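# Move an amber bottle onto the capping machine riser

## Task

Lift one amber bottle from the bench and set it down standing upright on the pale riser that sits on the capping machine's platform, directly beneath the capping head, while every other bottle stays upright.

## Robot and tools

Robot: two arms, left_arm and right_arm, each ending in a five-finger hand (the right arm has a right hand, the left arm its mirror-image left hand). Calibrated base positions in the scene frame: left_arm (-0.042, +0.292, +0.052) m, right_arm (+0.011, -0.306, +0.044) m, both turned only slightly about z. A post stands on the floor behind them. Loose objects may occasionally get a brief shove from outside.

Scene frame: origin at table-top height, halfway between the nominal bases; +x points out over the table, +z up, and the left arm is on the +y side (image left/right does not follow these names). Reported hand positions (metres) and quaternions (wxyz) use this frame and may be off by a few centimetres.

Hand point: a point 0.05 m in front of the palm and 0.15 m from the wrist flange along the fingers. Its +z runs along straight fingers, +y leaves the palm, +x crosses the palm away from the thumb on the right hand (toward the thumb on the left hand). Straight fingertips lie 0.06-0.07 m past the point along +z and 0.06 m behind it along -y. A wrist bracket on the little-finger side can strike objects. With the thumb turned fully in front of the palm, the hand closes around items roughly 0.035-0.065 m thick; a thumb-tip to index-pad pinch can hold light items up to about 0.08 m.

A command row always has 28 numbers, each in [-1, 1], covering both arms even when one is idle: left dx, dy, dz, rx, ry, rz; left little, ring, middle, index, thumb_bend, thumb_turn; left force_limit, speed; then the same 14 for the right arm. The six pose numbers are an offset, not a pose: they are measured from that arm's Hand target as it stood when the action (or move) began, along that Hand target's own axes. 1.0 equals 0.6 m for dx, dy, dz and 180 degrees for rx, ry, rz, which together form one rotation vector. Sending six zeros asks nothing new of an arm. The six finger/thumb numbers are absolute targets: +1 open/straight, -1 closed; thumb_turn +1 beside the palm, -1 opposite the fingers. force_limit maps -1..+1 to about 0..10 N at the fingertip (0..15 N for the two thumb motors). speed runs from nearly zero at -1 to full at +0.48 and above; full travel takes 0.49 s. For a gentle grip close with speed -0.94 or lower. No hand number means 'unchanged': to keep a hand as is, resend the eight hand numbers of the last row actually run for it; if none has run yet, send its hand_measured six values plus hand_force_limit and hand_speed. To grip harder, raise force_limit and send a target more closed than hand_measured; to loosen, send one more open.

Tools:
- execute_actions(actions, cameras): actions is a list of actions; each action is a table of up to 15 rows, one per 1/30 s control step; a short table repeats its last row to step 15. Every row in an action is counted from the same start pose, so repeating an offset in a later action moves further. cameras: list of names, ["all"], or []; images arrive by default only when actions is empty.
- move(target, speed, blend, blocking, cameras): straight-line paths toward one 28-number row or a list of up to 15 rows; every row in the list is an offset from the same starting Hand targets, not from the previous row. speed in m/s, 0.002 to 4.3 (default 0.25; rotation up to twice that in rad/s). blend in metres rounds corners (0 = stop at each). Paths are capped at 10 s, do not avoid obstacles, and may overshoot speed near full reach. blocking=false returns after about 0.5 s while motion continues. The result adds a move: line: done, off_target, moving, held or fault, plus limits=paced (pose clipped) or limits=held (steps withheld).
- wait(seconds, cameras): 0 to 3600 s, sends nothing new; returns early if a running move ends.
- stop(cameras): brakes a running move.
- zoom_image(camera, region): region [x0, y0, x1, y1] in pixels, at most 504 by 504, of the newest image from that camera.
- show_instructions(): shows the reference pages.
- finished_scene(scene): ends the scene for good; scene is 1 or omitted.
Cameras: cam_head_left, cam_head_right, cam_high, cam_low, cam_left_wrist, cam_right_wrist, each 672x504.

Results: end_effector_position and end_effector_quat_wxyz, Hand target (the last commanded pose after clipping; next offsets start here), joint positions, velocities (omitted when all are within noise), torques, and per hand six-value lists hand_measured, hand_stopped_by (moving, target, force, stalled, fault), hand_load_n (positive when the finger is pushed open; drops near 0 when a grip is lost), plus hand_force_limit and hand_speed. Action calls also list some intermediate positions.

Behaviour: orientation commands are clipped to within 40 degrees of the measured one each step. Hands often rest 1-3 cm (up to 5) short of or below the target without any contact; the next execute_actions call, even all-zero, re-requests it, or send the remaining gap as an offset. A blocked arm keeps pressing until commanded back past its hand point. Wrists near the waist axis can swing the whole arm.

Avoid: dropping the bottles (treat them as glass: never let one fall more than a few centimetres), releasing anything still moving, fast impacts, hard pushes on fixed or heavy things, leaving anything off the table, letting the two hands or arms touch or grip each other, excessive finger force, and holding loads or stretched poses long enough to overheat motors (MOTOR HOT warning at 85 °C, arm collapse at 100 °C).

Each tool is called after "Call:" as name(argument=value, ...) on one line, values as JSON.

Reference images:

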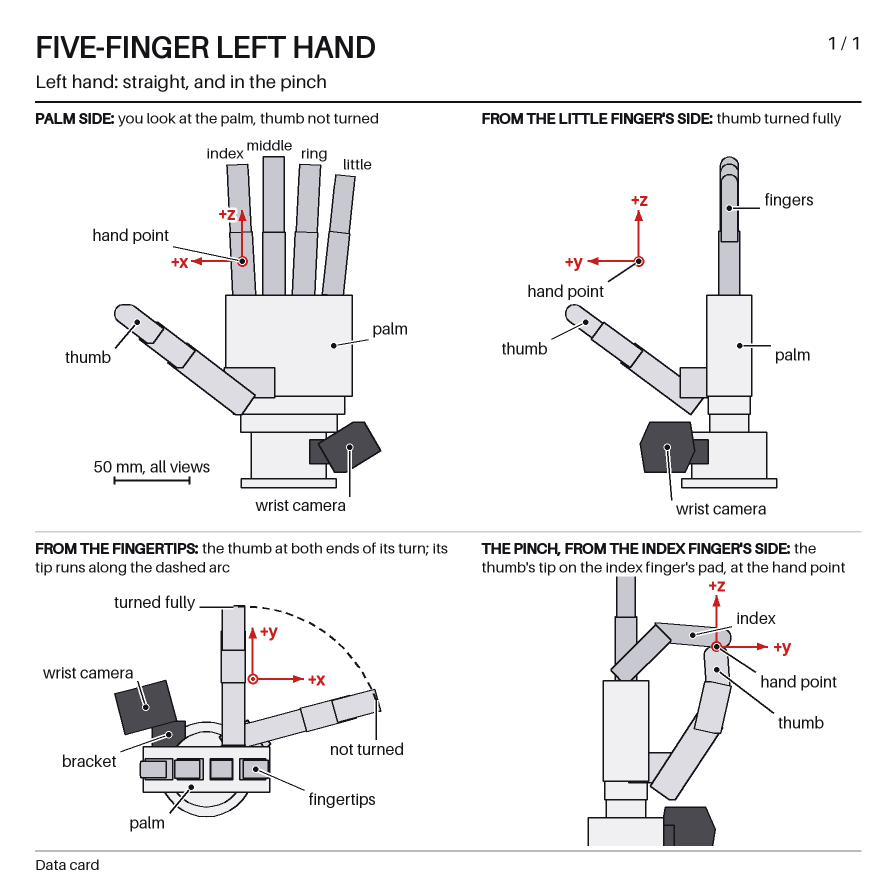

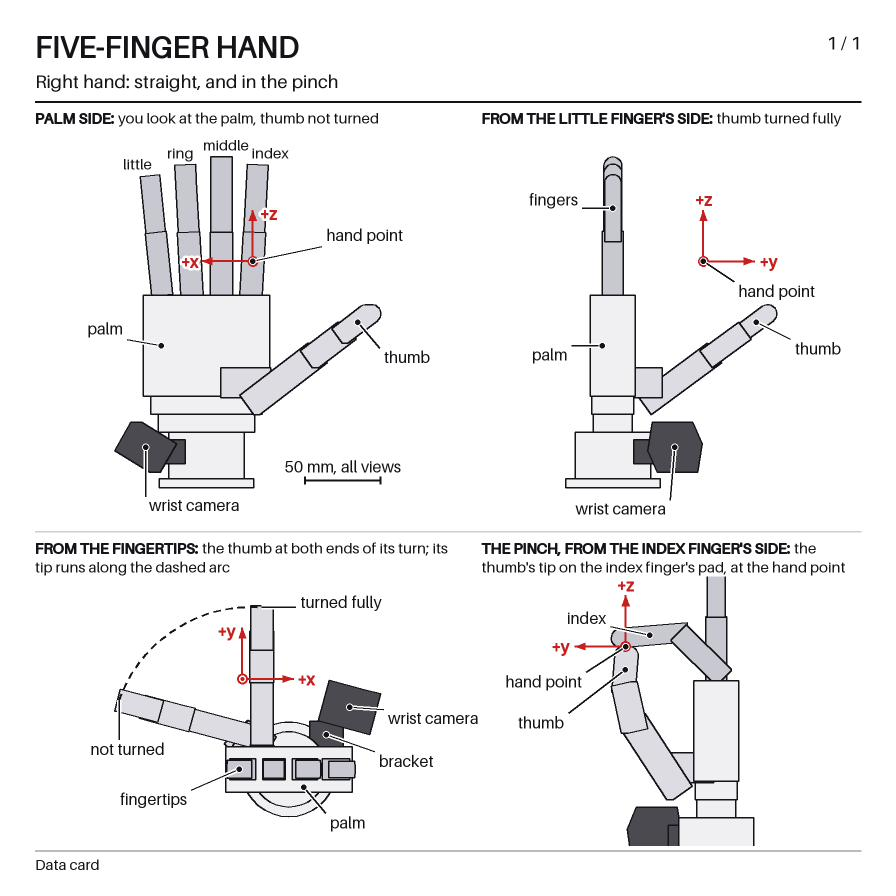

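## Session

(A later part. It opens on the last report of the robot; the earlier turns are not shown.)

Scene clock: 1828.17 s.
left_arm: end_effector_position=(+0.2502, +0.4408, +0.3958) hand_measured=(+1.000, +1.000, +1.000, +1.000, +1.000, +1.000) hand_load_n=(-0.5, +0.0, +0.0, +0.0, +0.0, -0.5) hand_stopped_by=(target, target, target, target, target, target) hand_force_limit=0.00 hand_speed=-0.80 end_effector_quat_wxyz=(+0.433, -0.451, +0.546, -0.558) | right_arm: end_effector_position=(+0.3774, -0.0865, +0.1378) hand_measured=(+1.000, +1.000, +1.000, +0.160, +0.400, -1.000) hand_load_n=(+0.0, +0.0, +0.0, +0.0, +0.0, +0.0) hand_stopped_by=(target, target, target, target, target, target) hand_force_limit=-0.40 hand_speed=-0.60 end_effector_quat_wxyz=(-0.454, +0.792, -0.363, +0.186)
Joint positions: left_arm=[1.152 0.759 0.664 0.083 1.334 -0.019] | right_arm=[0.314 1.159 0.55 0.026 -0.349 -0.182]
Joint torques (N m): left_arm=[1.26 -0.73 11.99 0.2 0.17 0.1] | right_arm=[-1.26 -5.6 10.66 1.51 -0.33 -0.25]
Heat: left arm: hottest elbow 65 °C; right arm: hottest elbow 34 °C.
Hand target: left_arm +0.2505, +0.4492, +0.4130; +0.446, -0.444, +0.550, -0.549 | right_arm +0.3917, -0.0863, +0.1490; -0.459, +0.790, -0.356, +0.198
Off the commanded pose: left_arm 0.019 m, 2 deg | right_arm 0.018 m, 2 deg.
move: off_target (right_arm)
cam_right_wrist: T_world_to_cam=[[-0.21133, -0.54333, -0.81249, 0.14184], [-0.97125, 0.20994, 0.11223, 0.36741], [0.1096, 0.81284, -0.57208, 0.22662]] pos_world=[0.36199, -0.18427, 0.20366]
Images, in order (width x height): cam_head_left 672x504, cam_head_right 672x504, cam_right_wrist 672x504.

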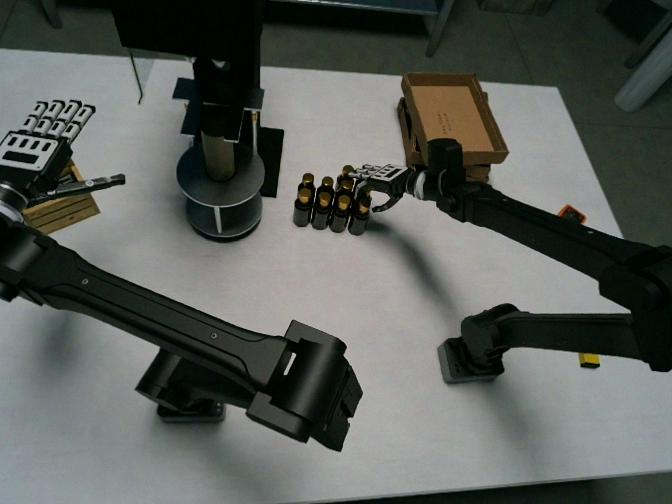

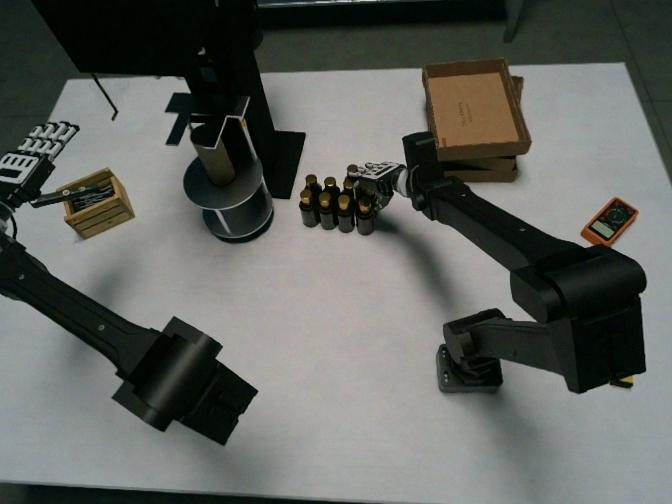

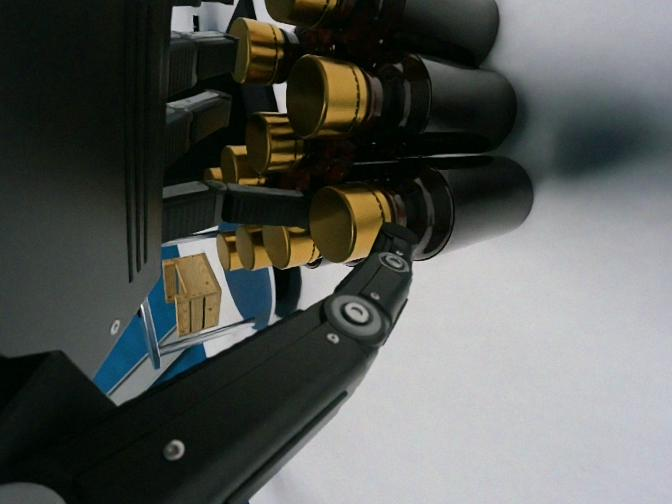

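Call:
move(target=[[0,0,0,0,0,0,1,1,1,1,1,1,0,-0.8, 0,0.01,0.0058,0,0,0,1,1,1,0.16,0.4,-1,-0.4,-0.6]], speed=0.02, cameras=["cam_right_wrist"])

Scene clock: 1852.37 s.
left_arm: end_effector_position=(+0.2502, +0.4408, +0.3958) hand_measured=(+1.000, +1.000, +1.000, +1.000, +1.000, +1.000) hand_load_n=(+0.0, +0.0, +0.0, +0.0, +0.0, -0.5) hand_stopped_by=(target, target, target, target, target, target) hand_force_limit=0.00 hand_speed=-0.80 end_effector_quat_wxyz=(+0.433, -0.451, +0.546, -0.558) | right_arm: end_effector_position=(+0.3777, -0.0864, +0.1330) hand_measured=(+1.000, +1.000, +1.000, +0.160, +0.400, -1.000) hand_load_n=(+0.0, -0.5, +0.0, -0.5, +0.0, +0.0) hand_stopped_by=(target, target, target, target, target, target) hand_force_limit=-0.40 hand_speed=-0.60 end_effector_quat_wxyz=(-0.451, +0.794, -0.364, +0.183)
Joint positions: left_arm=[1.152 0.759 0.664 0.083 1.334 -0.019] | right_arm=[0.314 1.173 0.55 0.03 -0.349 -0.182]
Joint torques (N m): left_arm=[1.26 -0.73 11.99 0.2 0.17 0.1] | right_arm=[-1.96 -5.83 9.29 2.29 -0.36 -0.33]
Heat: left arm: hottest elbow 66 °C; right arm: hottest elbow 35 °C.
Hand target: left_arm +0.2505, +0.4492, +0.4130; +0.446, -0.444, +0.550, -0.549 | right_arm +0.3917, -0.0862, +0.1421; -0.459, +0.790, -0.356, +0.198
Off the commanded pose: left_arm 0.019 m, 2 deg | right_arm 0.017 m, 2 deg.
move: off_target (right_arm)
cam_right_wrist: T_world_to_cam=[[-0.21808, -0.54634, -0.80867, 0.13986], [-0.97033, 0.21004, 0.11976, 0.36691], [0.10442, 0.8108, -0.57594, 0.22609]] pos_world=[0.36291, -0.18396, 0.19937]

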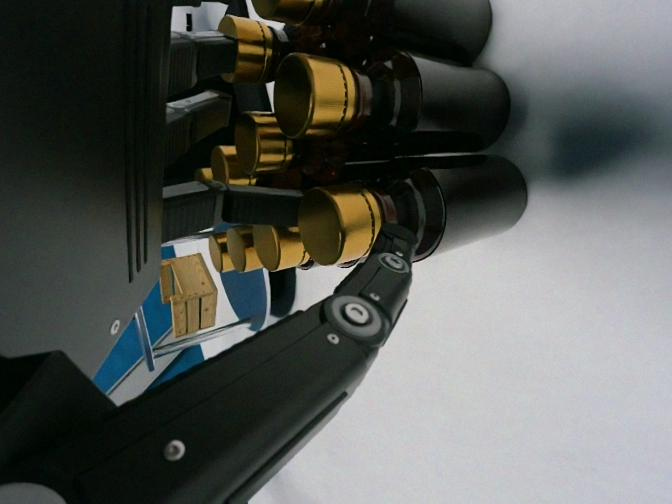

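Call:
move(target=[[0,0,0,0,0,0,1,1,1,1,1,1,0,-0.8, 0,0,0,0,0,0,1,1,1,0.16,0.33,-1,-0.8,-0.94]], cameras=["cam_right_wrist"])

Call:
zoom_image(camera="cam_right_wrist", region=[220, 120, 470, 320])

Scene clock: 1864.97 s.
left_arm: end_effector_position=(+0.2502, +0.4408, +0.3958) hand_measured=(+1.000, +1.000, +1.000, +1.000, +1.000, +1.000) hand_load_n=(+0.0, +0.0, +0.0, +0.0, +0.0, -0.5) hand_stopped_by=(target, target, target, target, target, target) hand_force_limit=0.00 hand_speed=-0.80 end_effector_quat_wxyz=(+0.433, -0.451, +0.546, -0.558) | right_arm: end_effector_position=(+0.3777, -0.0864, +0.1330) hand_measured=(+1.000, +1.000, +1.000, +0.160, +0.330, -1.000) hand_load_n=(+0.0, +0.0, +0.0, +0.0, +0.0, +0.0) hand_stopped_by=(target, target, target, target, target, target) hand_force_limit=-0.80 hand_speed=-0.94 end_effector_quat_wxyz=(-0.451, +0.794, -0.364, +0.183)
Joint positions: left_arm=[1.152 0.759 0.664 0.083 1.334 -0.019] | right_arm=[0.314 1.173 0.55 0.03 -0.349 -0.182]
Joint torques (N m): left_arm=[1.26 -0.73 11.99 0.18 0.17 0.1] | right_arm=[-0.67 -4.6 9.37 2.24 -0.33 -0.3]
Heat: left arm: hottest elbow 66 °C; right arm: hottest elbow 35 °C.
Hand target: left_arm +0.2505, +0.4492, +0.4130; +0.446, -0.444, +0.550, -0.549 | right_arm +0.3917, -0.0862, +0.1421; -0.459, +0.790, -0.356, +0.198
Off the commanded pose: left_arm 0.019 m, 2 deg | right_arm 0.017 m, 2 deg.
move: done
cam_right_wrist: T_world_to_cam=[[-0.21808, -0.54634, -0.80867, 0.13986], [-0.97033, 0.21004, 0.11976, 0.36691], [0.10442, 0.8108, -0.57594, 0.22609]] pos_world=[0.36291, -0.18396, 0.19937]

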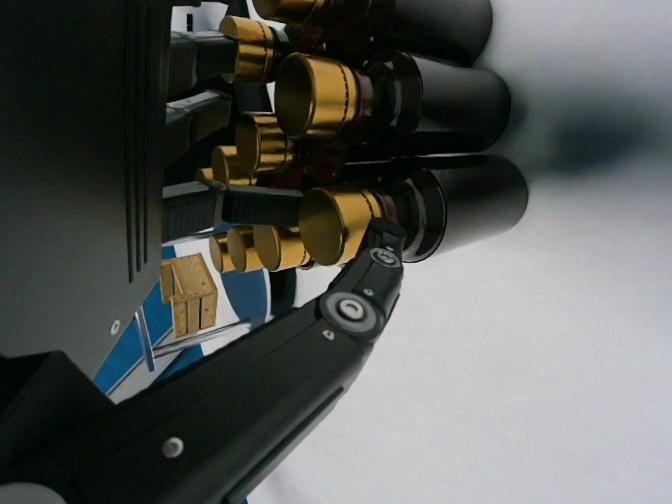

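Scaled by 2.016 from the camera's image (finer frame: 960x720).

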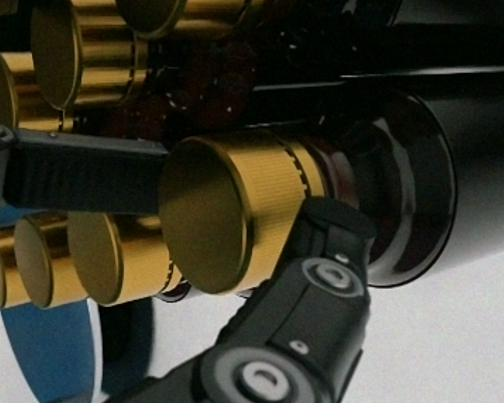

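Call:
move(target=[[0,0,0,0,0,0,1,1,1,1,1,1,0,-0.8, 0,0,0,0,0,0,1,1,1,-0.06,0.33,-1,-0.6,-0.95]], cameras=["cam_right_wrist","cam_head_left","cam_head_right"])

Call:
zoom_image(camera="cam_right_wrist", region=[220, 120, 470, 320])

Call:
zoom_image(camera="cam_head_left", region=[320, 150, 420, 250])

Call:
zoom_image(camera="cam_head_right", region=[320, 150, 420, 250])

Scene clock: 1878.33 s.
left_arm: end_effector_position=(+0.2502, +0.4408, +0.3958) hand_measured=(+1.000, +1.000, +1.000, +1.000, +1.000, +1.000) hand_load_n=(+0.0, +0.0, +0.0, +0.0, +0.0, -0.5) hand_stopped_by=(target, target, target, target, target, target) hand_force_limit=0.00 hand_speed=-0.80 end_effector_quat_wxyz=(+0.433, -0.451, +0.546, -0.558) | right_arm: end_effector_position=(+0.3783, -0.0862, +0.1335) hand_measured=(+1.000, +1.000, +1.000, +0.068, +0.330, -1.000) hand_load_n=(+0.0, +0.0, +0.0, +3.0, +1.5, +0.0) hand_stopped_by=(target, target, target, force, target, target) hand_force_limit=-0.60 hand_speed=-0.95 end_effector_quat_wxyz=(-0.452, +0.793, -0.364, +0.184)
Joint positions: left_arm=[1.152 0.759 0.664 0.083 1.334 -0.019] | right_arm=[0.314 1.173 0.55 0.033 -0.349 -0.182]
Joint torques (N m): left_arm=[1.26 -0.73 11.99 0.2 0.17 0.1] | right_arm=[-1.73 -5.54 9.36 2.18 -0.37 -0.39]
Heat: left arm: hottest elbow 66 °C; right arm: hottest elbow 36 °C.
Hand target: left_arm +0.2505, +0.4492, +0.4130; +0.446, -0.444, +0.550, -0.549 | right_arm +0.3917, -0.0862, +0.1421; -0.459, +0.790, -0.356, +0.198
Off the commanded pose: left_arm 0.019 m, 2 deg | right_arm 0.016 m, 2 deg.
move: done
cam_right_wrist: T_world_to_cam=[[-0.21573, -0.54555, -0.80984, 0.1399], [-0.97068, 0.20986, 0.11721, 0.3678], [0.10601, 0.81138, -0.57483, 0.22542]] pos_world=[0.3633, -0.18377, 0.19977]
Images, in order (width x height): cam_head_left 672x504, cam_head_right 672x504, cam_right_wrist 672x504.

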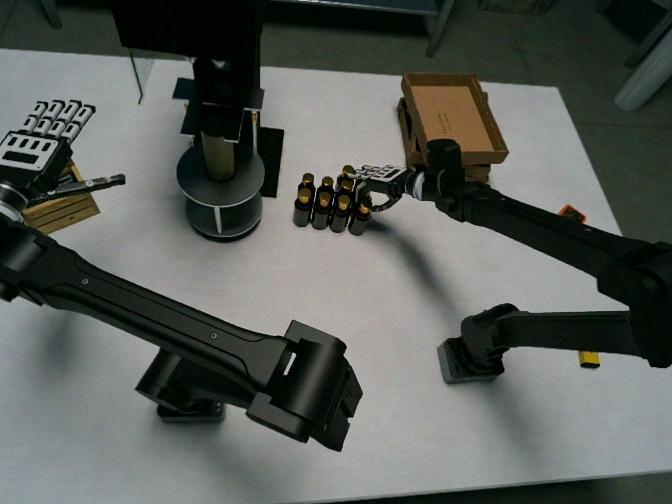

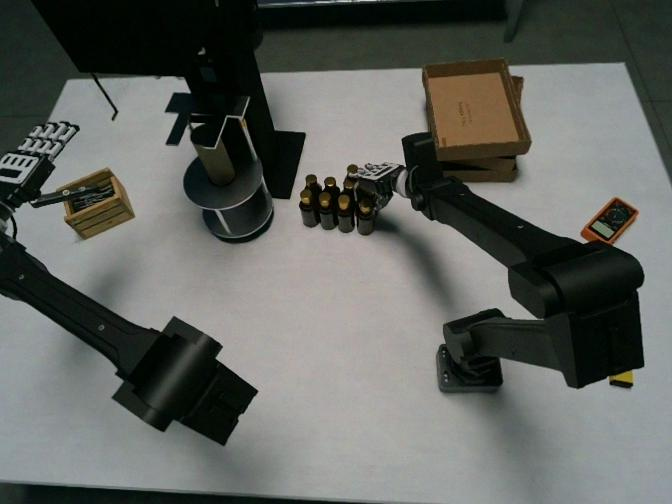

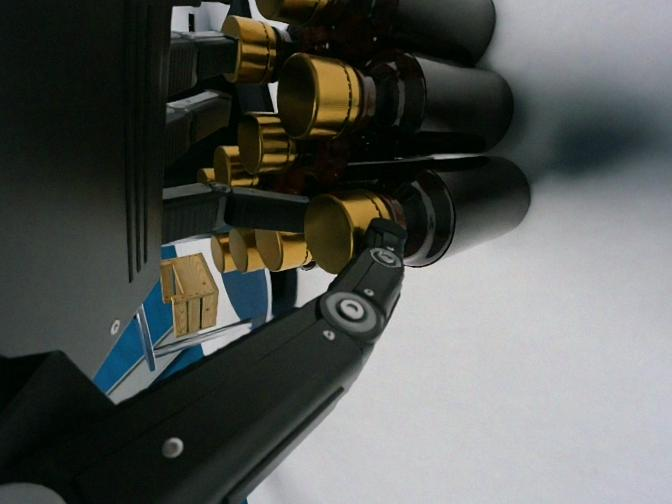

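Scaled by 2.016 from the camera's image (finer frame: 960x720).

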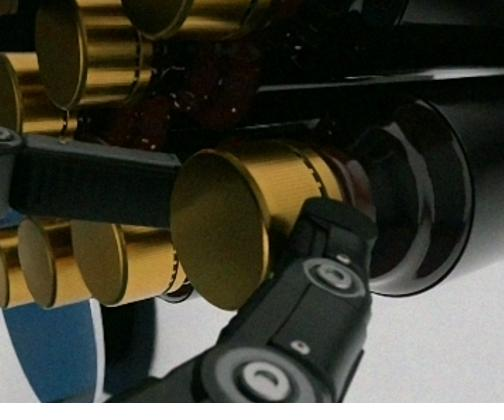

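Scaled by 5.040 from the camera's image (finer frame: 960x720).

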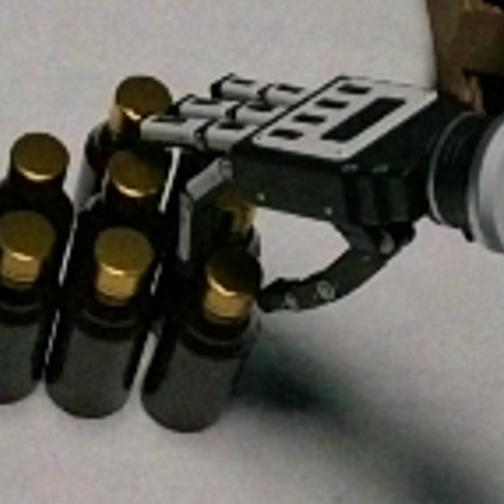

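Scaled by 5.040 from the camera's image (finer frame: 960x720).

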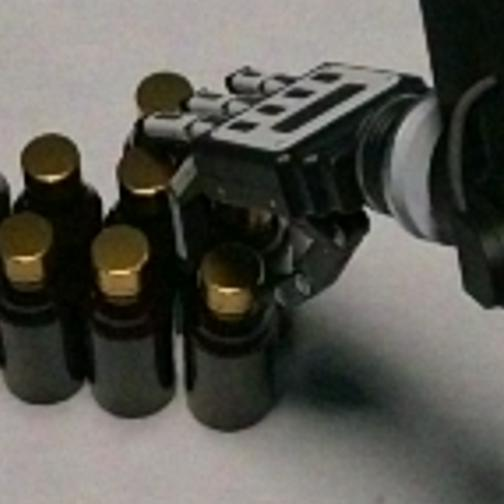

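Call:
move(target=[[0,0,0,0,0,0,1,1,1,1,1,1,0,-0.8, 0,0,0,0,0,0,1,1,1,-0.2,0.33,-1,0.1,-0.95]], cameras=["cam_right_wrist"])

Call:
zoom_image(camera="cam_right_wrist", region=[220, 120, 470, 320])

Scene clock: 1889.77 s.
left_arm: end_effector_position=(+0.2502, +0.4408, +0.3958) hand_measured=(+1.000, +1.000, +1.000, +1.000, +1.000, +1.000) hand_load_n=(+0.0, +0.0, +0.0, +0.0, +0.0, -0.5) hand_stopped_by=(target, target, target, target, target, target) hand_force_limit=0.00 hand_speed=-0.80 end_effector_quat_wxyz=(+0.433, -0.451, +0.546, -0.558) | right_arm: end_effector_position=(+0.3782, -0.0861, +0.1336) hand_measured=(+1.000, +1.000, +1.000, +0.050, +0.330, -1.000) hand_load_n=(+0.0, +0.0, +0.0, +5.5, +3.5, +0.0) hand_stopped_by=(target, target, target, force, target, target) hand_force_limit=0.10 hand_speed=-0.95 end_effector_quat_wxyz=(-0.452, +0.793, -0.364, +0.184)
Joint positions: left_arm=[1.152 0.759 0.664 0.083 1.334 -0.019] | right_arm=[0.314 1.173 0.55 0.033 -0.35 -0.182]
Joint torques (N m): left_arm=[1.26 -0.73 12 0.18 0.17 0.1] | right_arm=[-1.08 -5.66 9.28 1.92 -0.38 -0.29]
Heat: left arm: hottest elbow 66 °C; right arm: hottest elbow 36 °C.
Hand target: left_arm +0.2505, +0.4492, +0.4130; +0.446, -0.444, +0.550, -0.549 | right_arm +0.3916, -0.0862, +0.1421; -0.459, +0.790, -0.356, +0.198
Off the commanded pose: left_arm 0.019 m, 2 deg | right_arm 0.016 m, 2 deg.
move: done
cam_right_wrist: T_world_to_cam=[[-0.21546, -0.54536, -0.81004, 0.13986], [-0.97079, 0.20925, 0.11735, 0.36761], [0.10551, 0.81166, -0.57452, 0.22561]] pos_world=[0.36321, -0.18377, 0.19977]

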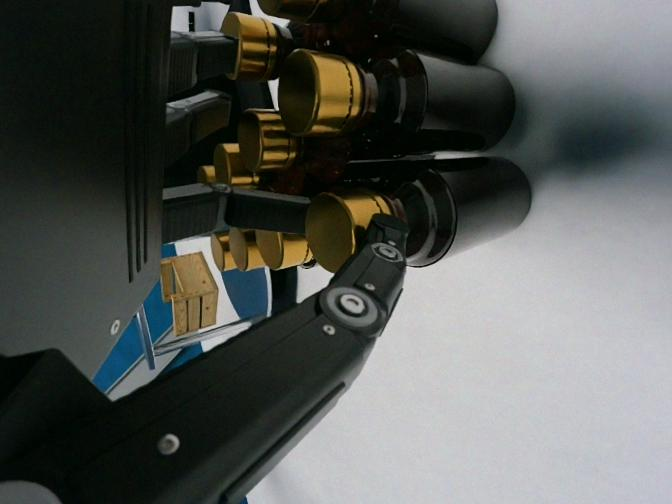

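Scaled by 2.016 from the camera's image (finer frame: 960x720).

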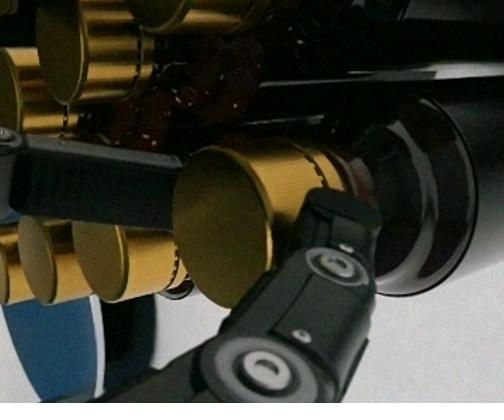

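Call:
move(target=[[0,0,0,0,0,0,1,1,1,1,1,1,0,-0.8, -0.0083,-0.0192,-0.0333,0,0,0,1,1,1,-0.2,0.33,-1,0.1,-0.95],[0,0,0,0,0,0,1,1,1,1,1,1,0,-0.8, -0.008,-0.0715,-0.1263,0,0,0,1,1,1,-0.2,0.33,-1,0.1,-0.95]], speed=0.04, blend=0.01, cameras=["cam_right_wrist","cam_head_left","cam_head_right"])

Call:
zoom_image(camera="cam_head_left", region=[300, 130, 440, 270])

Call:
zoom_image(camera="cam_head_right", region=[300, 130, 440, 270])

Scene clock: 1909.97 s.
left_arm: end_effector_position=(+0.2502, +0.4408, +0.3958) hand_measured=(+1.000, +1.000, +1.000, +1.000, +1.000, +1.000) hand_load_n=(+0.0, +0.0, +0.0, +0.0, +0.0, -0.5) hand_stopped_by=(target, target, target, target, target, target) hand_force_limit=0.00 hand_speed=-0.80 end_effector_quat_wxyz=(+0.433, -0.451, +0.546, -0.558) | right_arm: end_effector_position=(+0.3336, -0.1157, +0.1777) hand_measured=(+1.000, +1.000, +1.000, +0.050, +0.332, -1.000) hand_load_n=(+0.0, +0.0, +0.0, +4.0, +4.5, -0.5) hand_stopped_by=(target, target, target, force, target, target) hand_force_limit=0.10 hand_speed=-0.95 end_effector_quat_wxyz=(-0.436, +0.802, -0.371, +0.170)
Joint positions: left_arm=[1.152 0.759 0.664 0.083 1.334 -0.019] | right_arm=[0.267 0.933 0.561 -0.281 -0.387 -0.219]
Joint torques (N m): left_arm=[1.2 -0.73 11.99 0.18 0.17 0.1] | right_arm=[-1.55 -6.89 13.87 1.35 -0.5 -0.22]
Heat: left arm: hottest elbow 66 °C; right arm: hottest elbow 36 °C.
Hand target: left_arm +0.2505, +0.4492, +0.4130; +0.446, -0.444, +0.550, -0.549 | right_arm +0.3564, -0.1128, +0.2173; -0.459, +0.790, -0.355, +0.198
Off the commanded pose: left_arm 0.019 m, 2 deg | right_arm 0.046 m, 5 deg.
move: off_target (right_arm)
cam_right_wrist: T_world_to_cam=[[-0.2495, -0.5631, -0.78783, 0.15522], [-0.96529, 0.20946, 0.15599, 0.31662], [0.07719, 0.79941, -0.59581, 0.29144]] pos_world=[0.32187, -0.2119, 0.24654]
Images, in order (width x height): cam_head_left 672x504, cam_head_right 672x504, cam_right_wrist 672x504.

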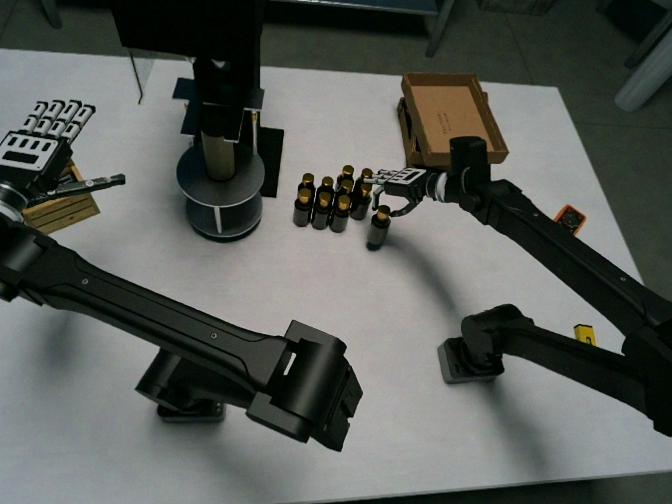

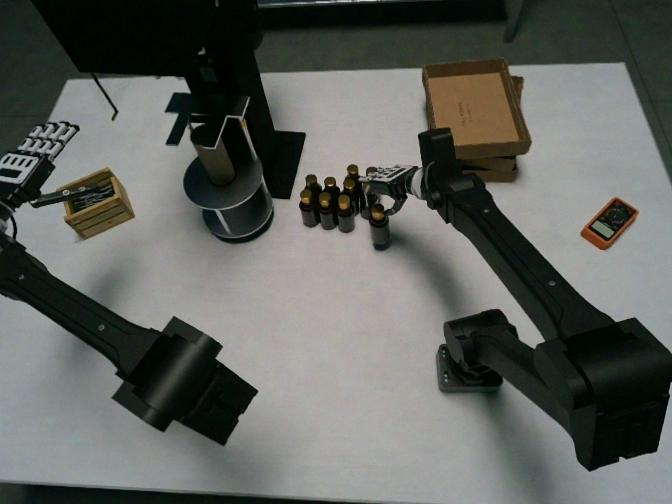

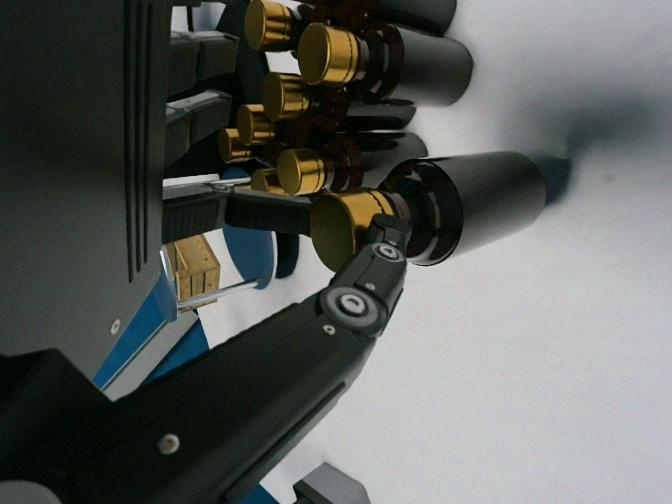

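Scaled by 3.600 from the camera's image (finer frame: 960x720).

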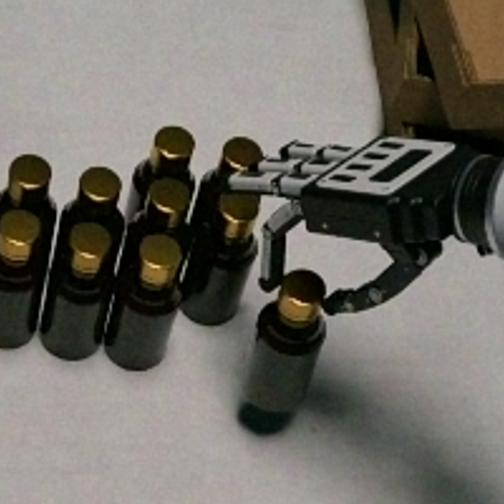

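Scaled by 3.600 from the camera's image (finer frame: 960x720).

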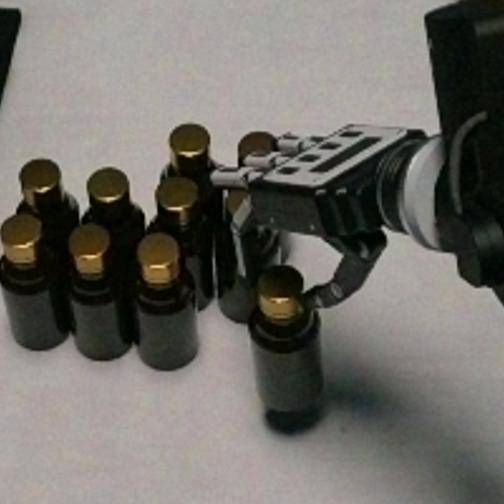

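Call:
move(target=[[0,0,0,0,0,0,1,1,1,1,1,1,0,-0.8, -0.4557,-0.0306,0.1107,0,0,0,1,1,1,-0.2,0.33,-1,0.1,-0.95]], speed=0.1, cameras=["cam_right_wrist","cam_head_left","cam_head_right"])

Call:
zoom_image(camera="cam_head_left", region=[180, 130, 400, 350])

Call:
zoom_image(camera="cam_head_right", region=[180, 130, 400, 350])

Scene clock: 1986.03 s.
left_arm: end_effector_position=(+0.2502, +0.4408, +0.3958) hand_measured=(+1.000, +1.000, +1.000, +1.000, +1.000, +1.000) hand_load_n=(-0.5, +0.0, +0.0, +0.0, +0.5, -0.5) hand_stopped_by=(target, target, target, target, target, target) hand_force_limit=0.00 hand_speed=-0.80 end_effector_quat_wxyz=(+0.433, -0.451, +0.546, -0.558) | right_arm: end_effector_position=(+0.2129, +0.1024, +0.1639) hand_measured=(+1.000, +1.000, +1.000, +0.050, +0.332, -1.000) hand_load_n=(+0.0, +0.0, +0.0, +3.5, +4.5, -0.5) hand_stopped_by=(target, target, target, force, target, target) hand_force_limit=0.10 hand_speed=-0.95 end_effector_quat_wxyz=(-0.414, +0.816, -0.348, +0.203)
Joint positions: left_arm=[1.152 0.759 0.664 0.083 1.334 -0.019] | right_arm=[1.155 1.165 0.683 -0.184 0.379 0.231]
Joint torques (N m): left_arm=[1.26 -0.73 11.97 0.2 0.17 0.1] | right_arm=[-0.56 -7.47 13.19 2.55 0.12 0.03]
Heat: left arm: hottest elbow 66 °C; right arm: hottest elbow 46 °C.
Hand target: left_arm +0.2505, +0.4492, +0.4130; +0.446, -0.444, +0.550, -0.549 | right_arm +0.2228, +0.1352, +0.2036; -0.459, +0.790, -0.356, +0.198
Off the commanded pose: left_arm 0.019 m, 2 deg | right_arm 0.052 m, 6 deg.
move: off_target (right_arm)
cam_right_wrist: T_world_to_cam=[[-0.20315, -0.6261, -0.75281, 0.22784], [-0.97376, 0.20971, 0.08836, 0.1695], [0.10255, 0.75101, -0.65228, 0.12706]] pos_world=[0.19831, 0.01168, 0.23942]
Images, in order (width x height): cam_head_left 672x504, cam_head_right 672x504, cam_right_wrist 672x504.

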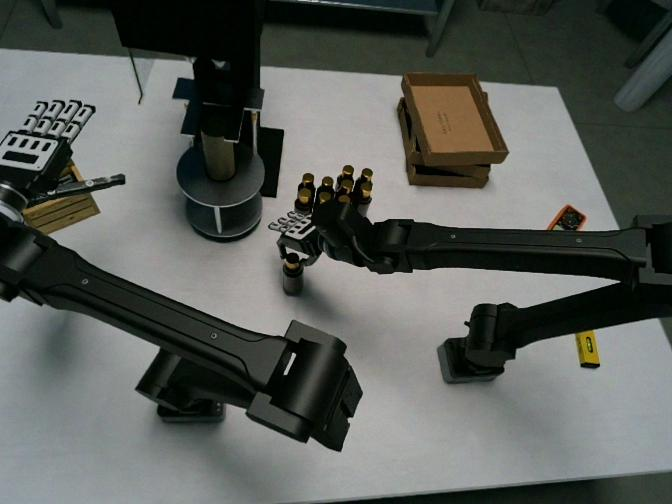

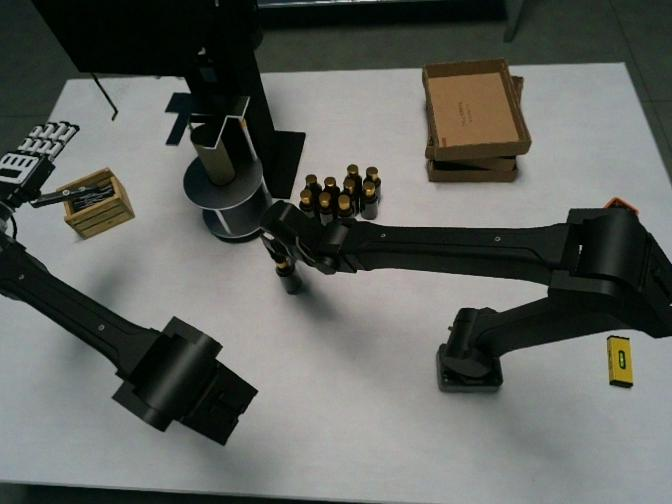

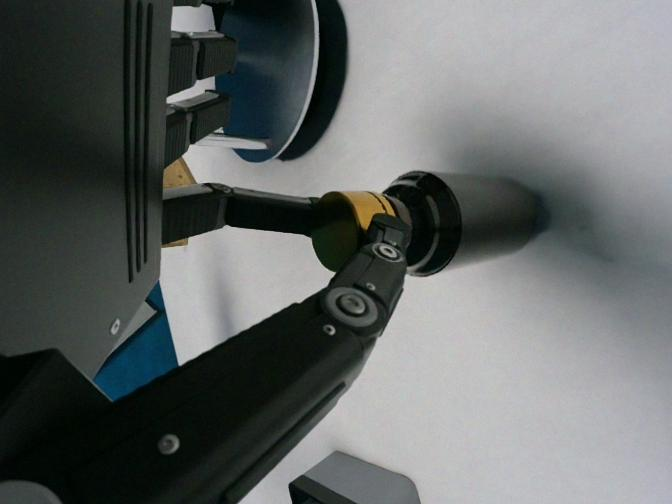

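Scaled by 2.291 from the camera's image (finer frame: 960x720).

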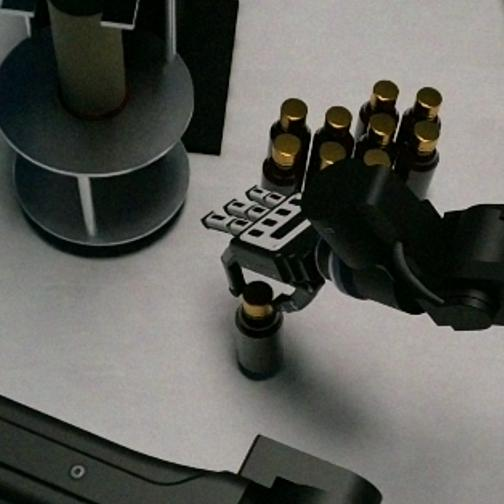

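Scaled by 2.291 from the camera's image (finer frame: 960x720).

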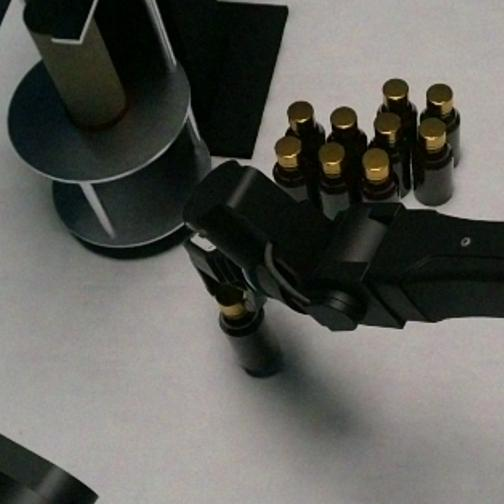

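Call:
move(target=[[0,0,0,0,0,0,1,1,1,1,1,1,0,-0.8, 0,0.0722,0.0417,0,0,0,1,1,1,-0.2,0.33,-1,0.1,-0.95]], speed=0.05, cameras=["cam_right_wrist","cam_head_left","cam_head_right"])

Call:
zoom_image(camera="cam_head_left", region=[180, 130, 400, 350])

Call:
zoom_image(camera="cam_head_right", region=[180, 130, 400, 350])

Scene clock: 2004.60 s.
left_arm: end_effector_position=(+0.2502, +0.4408, +0.3958) hand_measured=(+1.000, +1.000, +1.000, +1.000, +1.000, +1.000) hand_load_n=(+0.0, +0.0, +0.0, +0.0, +0.0, +0.0) hand_stopped_by=(target, target, target, target, target, target) hand_force_limit=0.00 hand_speed=-0.80 end_effector_quat_wxyz=(+0.433, -0.451, +0.546, -0.558) | right_arm: end_effector_position=(+0.2224, +0.1248, +0.1417) hand_measured=(+1.000, +1.000, +1.000, +0.050, +0.332, -1.000) hand_load_n=(-0.5, -0.5, +0.0, +3.5, +4.5, -0.5) hand_stopped_by=(target, target, target, force, target, target) hand_force_limit=0.10 hand_speed=-0.95 end_effector_quat_wxyz=(-0.437, +0.803, -0.349, +0.203)
Joint positions: left_arm=[1.152 0.759 0.664 0.083 1.334 -0.019] | right_arm=[1.155 1.263 0.663 -0.014 0.381 0.232]
Joint torques (N m): left_arm=[1.26 -0.73 11.99 0.2 0.17 0.1] | right_arm=[-0.73 -8.94 8.25 2.7 0.16 -0.03]
Heat: left arm: hottest elbow 67 °C; right arm: hottest elbow 44 °C.
Hand target: left_arm +0.2505, +0.4492, +0.4130; +0.446, -0.444, +0.550, -0.549 | right_arm +0.2223, +0.1357, +0.1537; -0.459, +0.790, -0.356, +0.198
Off the commanded pose: left_arm 0.019 m, 2 deg | right_arm 0.016 m, 3 deg.
move: off_target (right_arm)
cam_right_wrist: T_world_to_cam=[[-0.18874, -0.58878, -0.78595, 0.22395], [-0.97508, 0.20737, 0.07881, 0.178], [0.11658, 0.78124, -0.61324, 0.08235]] pos_world=[0.20623, 0.03061, 0.21249]
Images, in order (width x height): cam_head_left 672x504, cam_head_right 672x504, cam_right_wrist 672x504.

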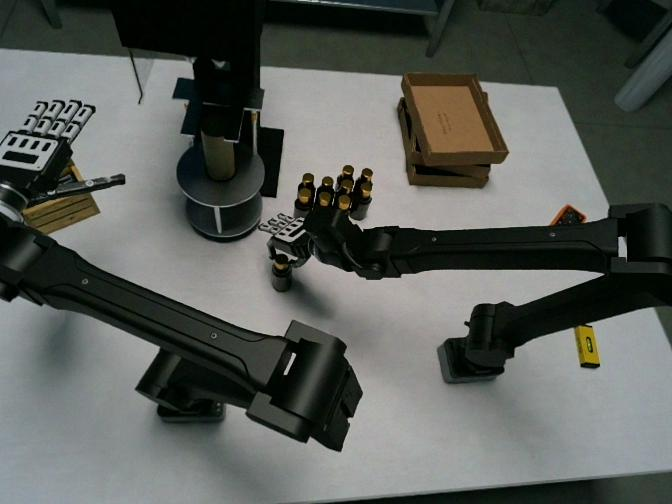

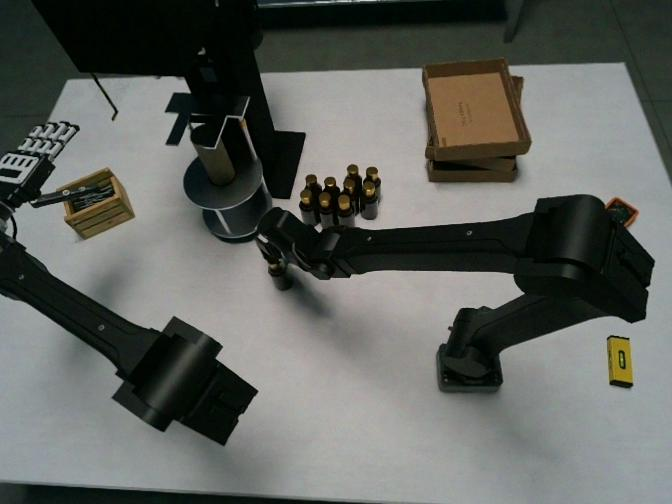

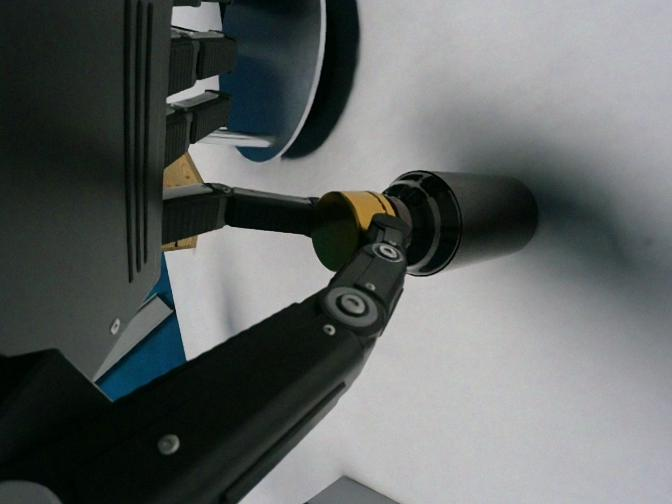

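Scaled by 2.291 from the camera's image (finer frame: 960x720).

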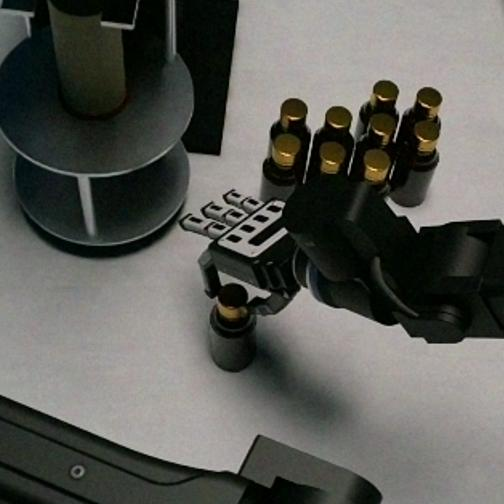

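Scaled by 2.291 from the camera's image (finer frame: 960x720).

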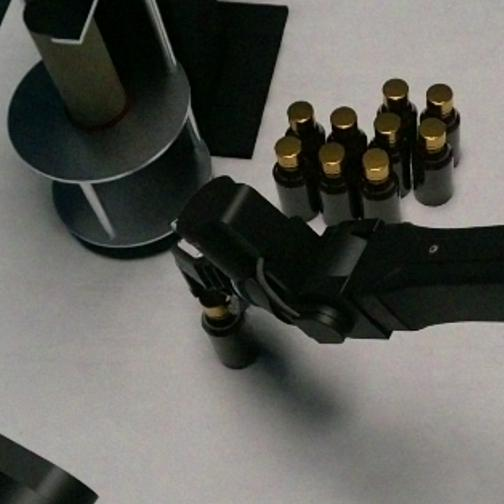

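Call:
move(target=[[0,0,0,0,0,0,1,1,1,1,1,1,0,-0.8, 0,0.01,0.006,0,0,0,1,1,1,-0.2,0.33,-1,0.1,-0.95]], speed=0.02, cameras=["cam_right_wrist","cam_head_left"])

Call:
zoom_image(camera="cam_head_left", region=[240, 210, 340, 310])

Call:
zoom_image(camera="cam_right_wrist", region=[300, 120, 600, 320])

Scene clock: 2010.47 s.
left_arm: end_effector_position=(+0.2502, +0.4408, +0.3958) hand_measured=(+1.000, +1.000, +1.000, +1.000, +1.000, +1.000) hand_load_n=(+0.0, +0.0, +0.0, +0.0, +0.0, +0.0) hand_stopped_by=(target, target, target, target, target, target) hand_force_limit=0.00 hand_speed=-0.80 end_effector_quat_wxyz=(+0.433, -0.451, +0.546, -0.558) | right_arm: end_effector_position=(+0.2235, +0.1273, +0.1402) hand_measured=(+1.000, +1.000, +1.000, +0.050, +0.332, -1.000) hand_load_n=(+0.0, +0.0, +0.0, +3.5, +4.5, -0.5) hand_stopped_by=(target, target, target, force, target, target) hand_force_limit=0.10 hand_speed=-0.95 end_effector_quat_wxyz=(-0.443, +0.800, -0.350, +0.203)
Joint positions: left_arm=[1.152 0.759 0.664 0.083 1.334 -0.019] | right_arm=[1.155 1.272 0.657 0.012 0.381 0.233]
Joint velocities: left_arm=[0.015 0.005 -0.012 -0.012 -0.154 -0.066] | right_arm=[within noise]
Joint torques (N m): left_arm=[1.26 -0.73 11.99 0.2 0.17 0.1] | right_arm=[0.15 -8.47 7.72 2.61 0.13 0.06]
Heat: left arm: hottest elbow 67 °C; right arm: hottest elbow 43 °C.
Hand target: left_arm +0.2505, +0.4492, +0.4130; +0.446, -0.444, +0.550, -0.549 | right_arm +0.2223, +0.1358, +0.1467; -0.459, +0.790, -0.356, +0.198
Off the commanded pose: left_arm 0.019 m, 2 deg | right_arm 0.011 m, 2 deg.
move: off_target (right_arm)
cam_right_wrist: T_world_to_cam=[[-0.18581, -0.57887, -0.79397, 0.22367], [-0.9752, 0.20755, 0.07691, 0.17895], [0.12026, 0.78856, -0.60308, 0.07617]] pos_world=[0.20691, 0.03227, 0.20976]
Images, in order (width x height): cam_head_left 672x504, cam_right_wrist 672x504.

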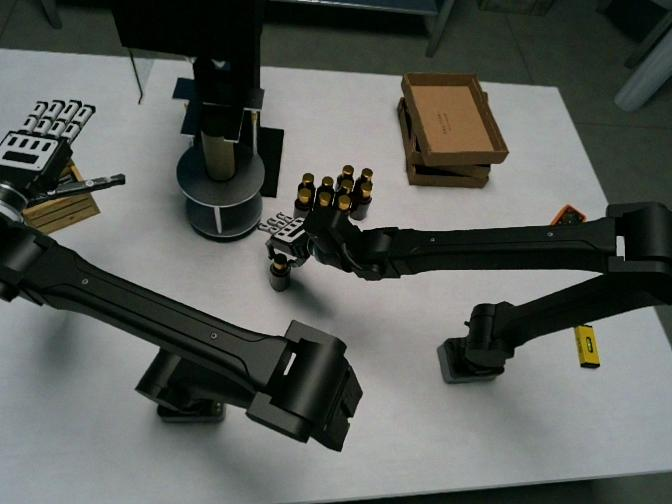

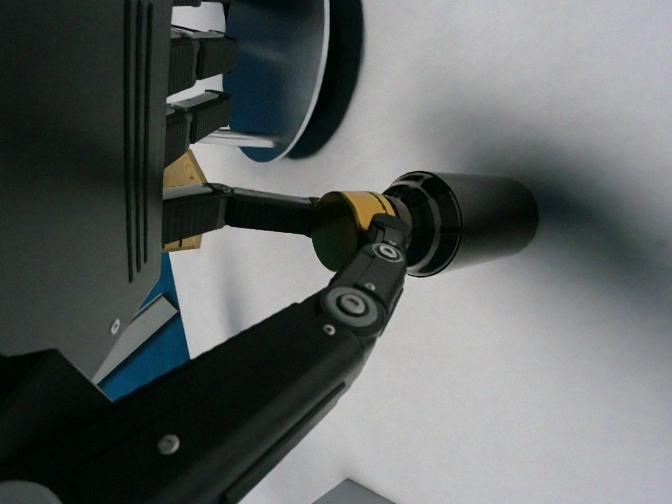

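Scaled by 5.040 from the camera's image (finer frame: 960x720).

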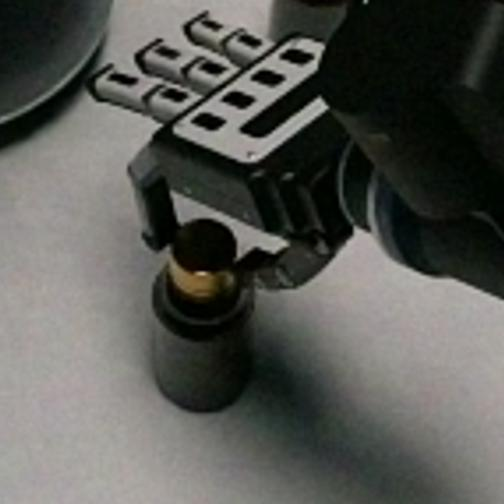

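Scaled by 1.680 from the camera's image (finer frame: 960x720).

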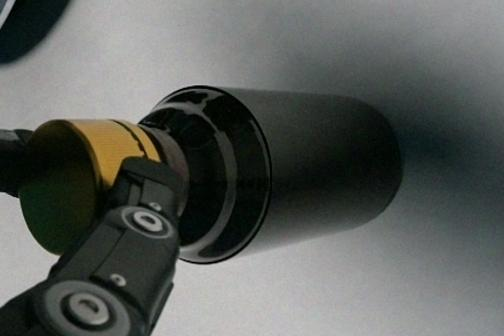

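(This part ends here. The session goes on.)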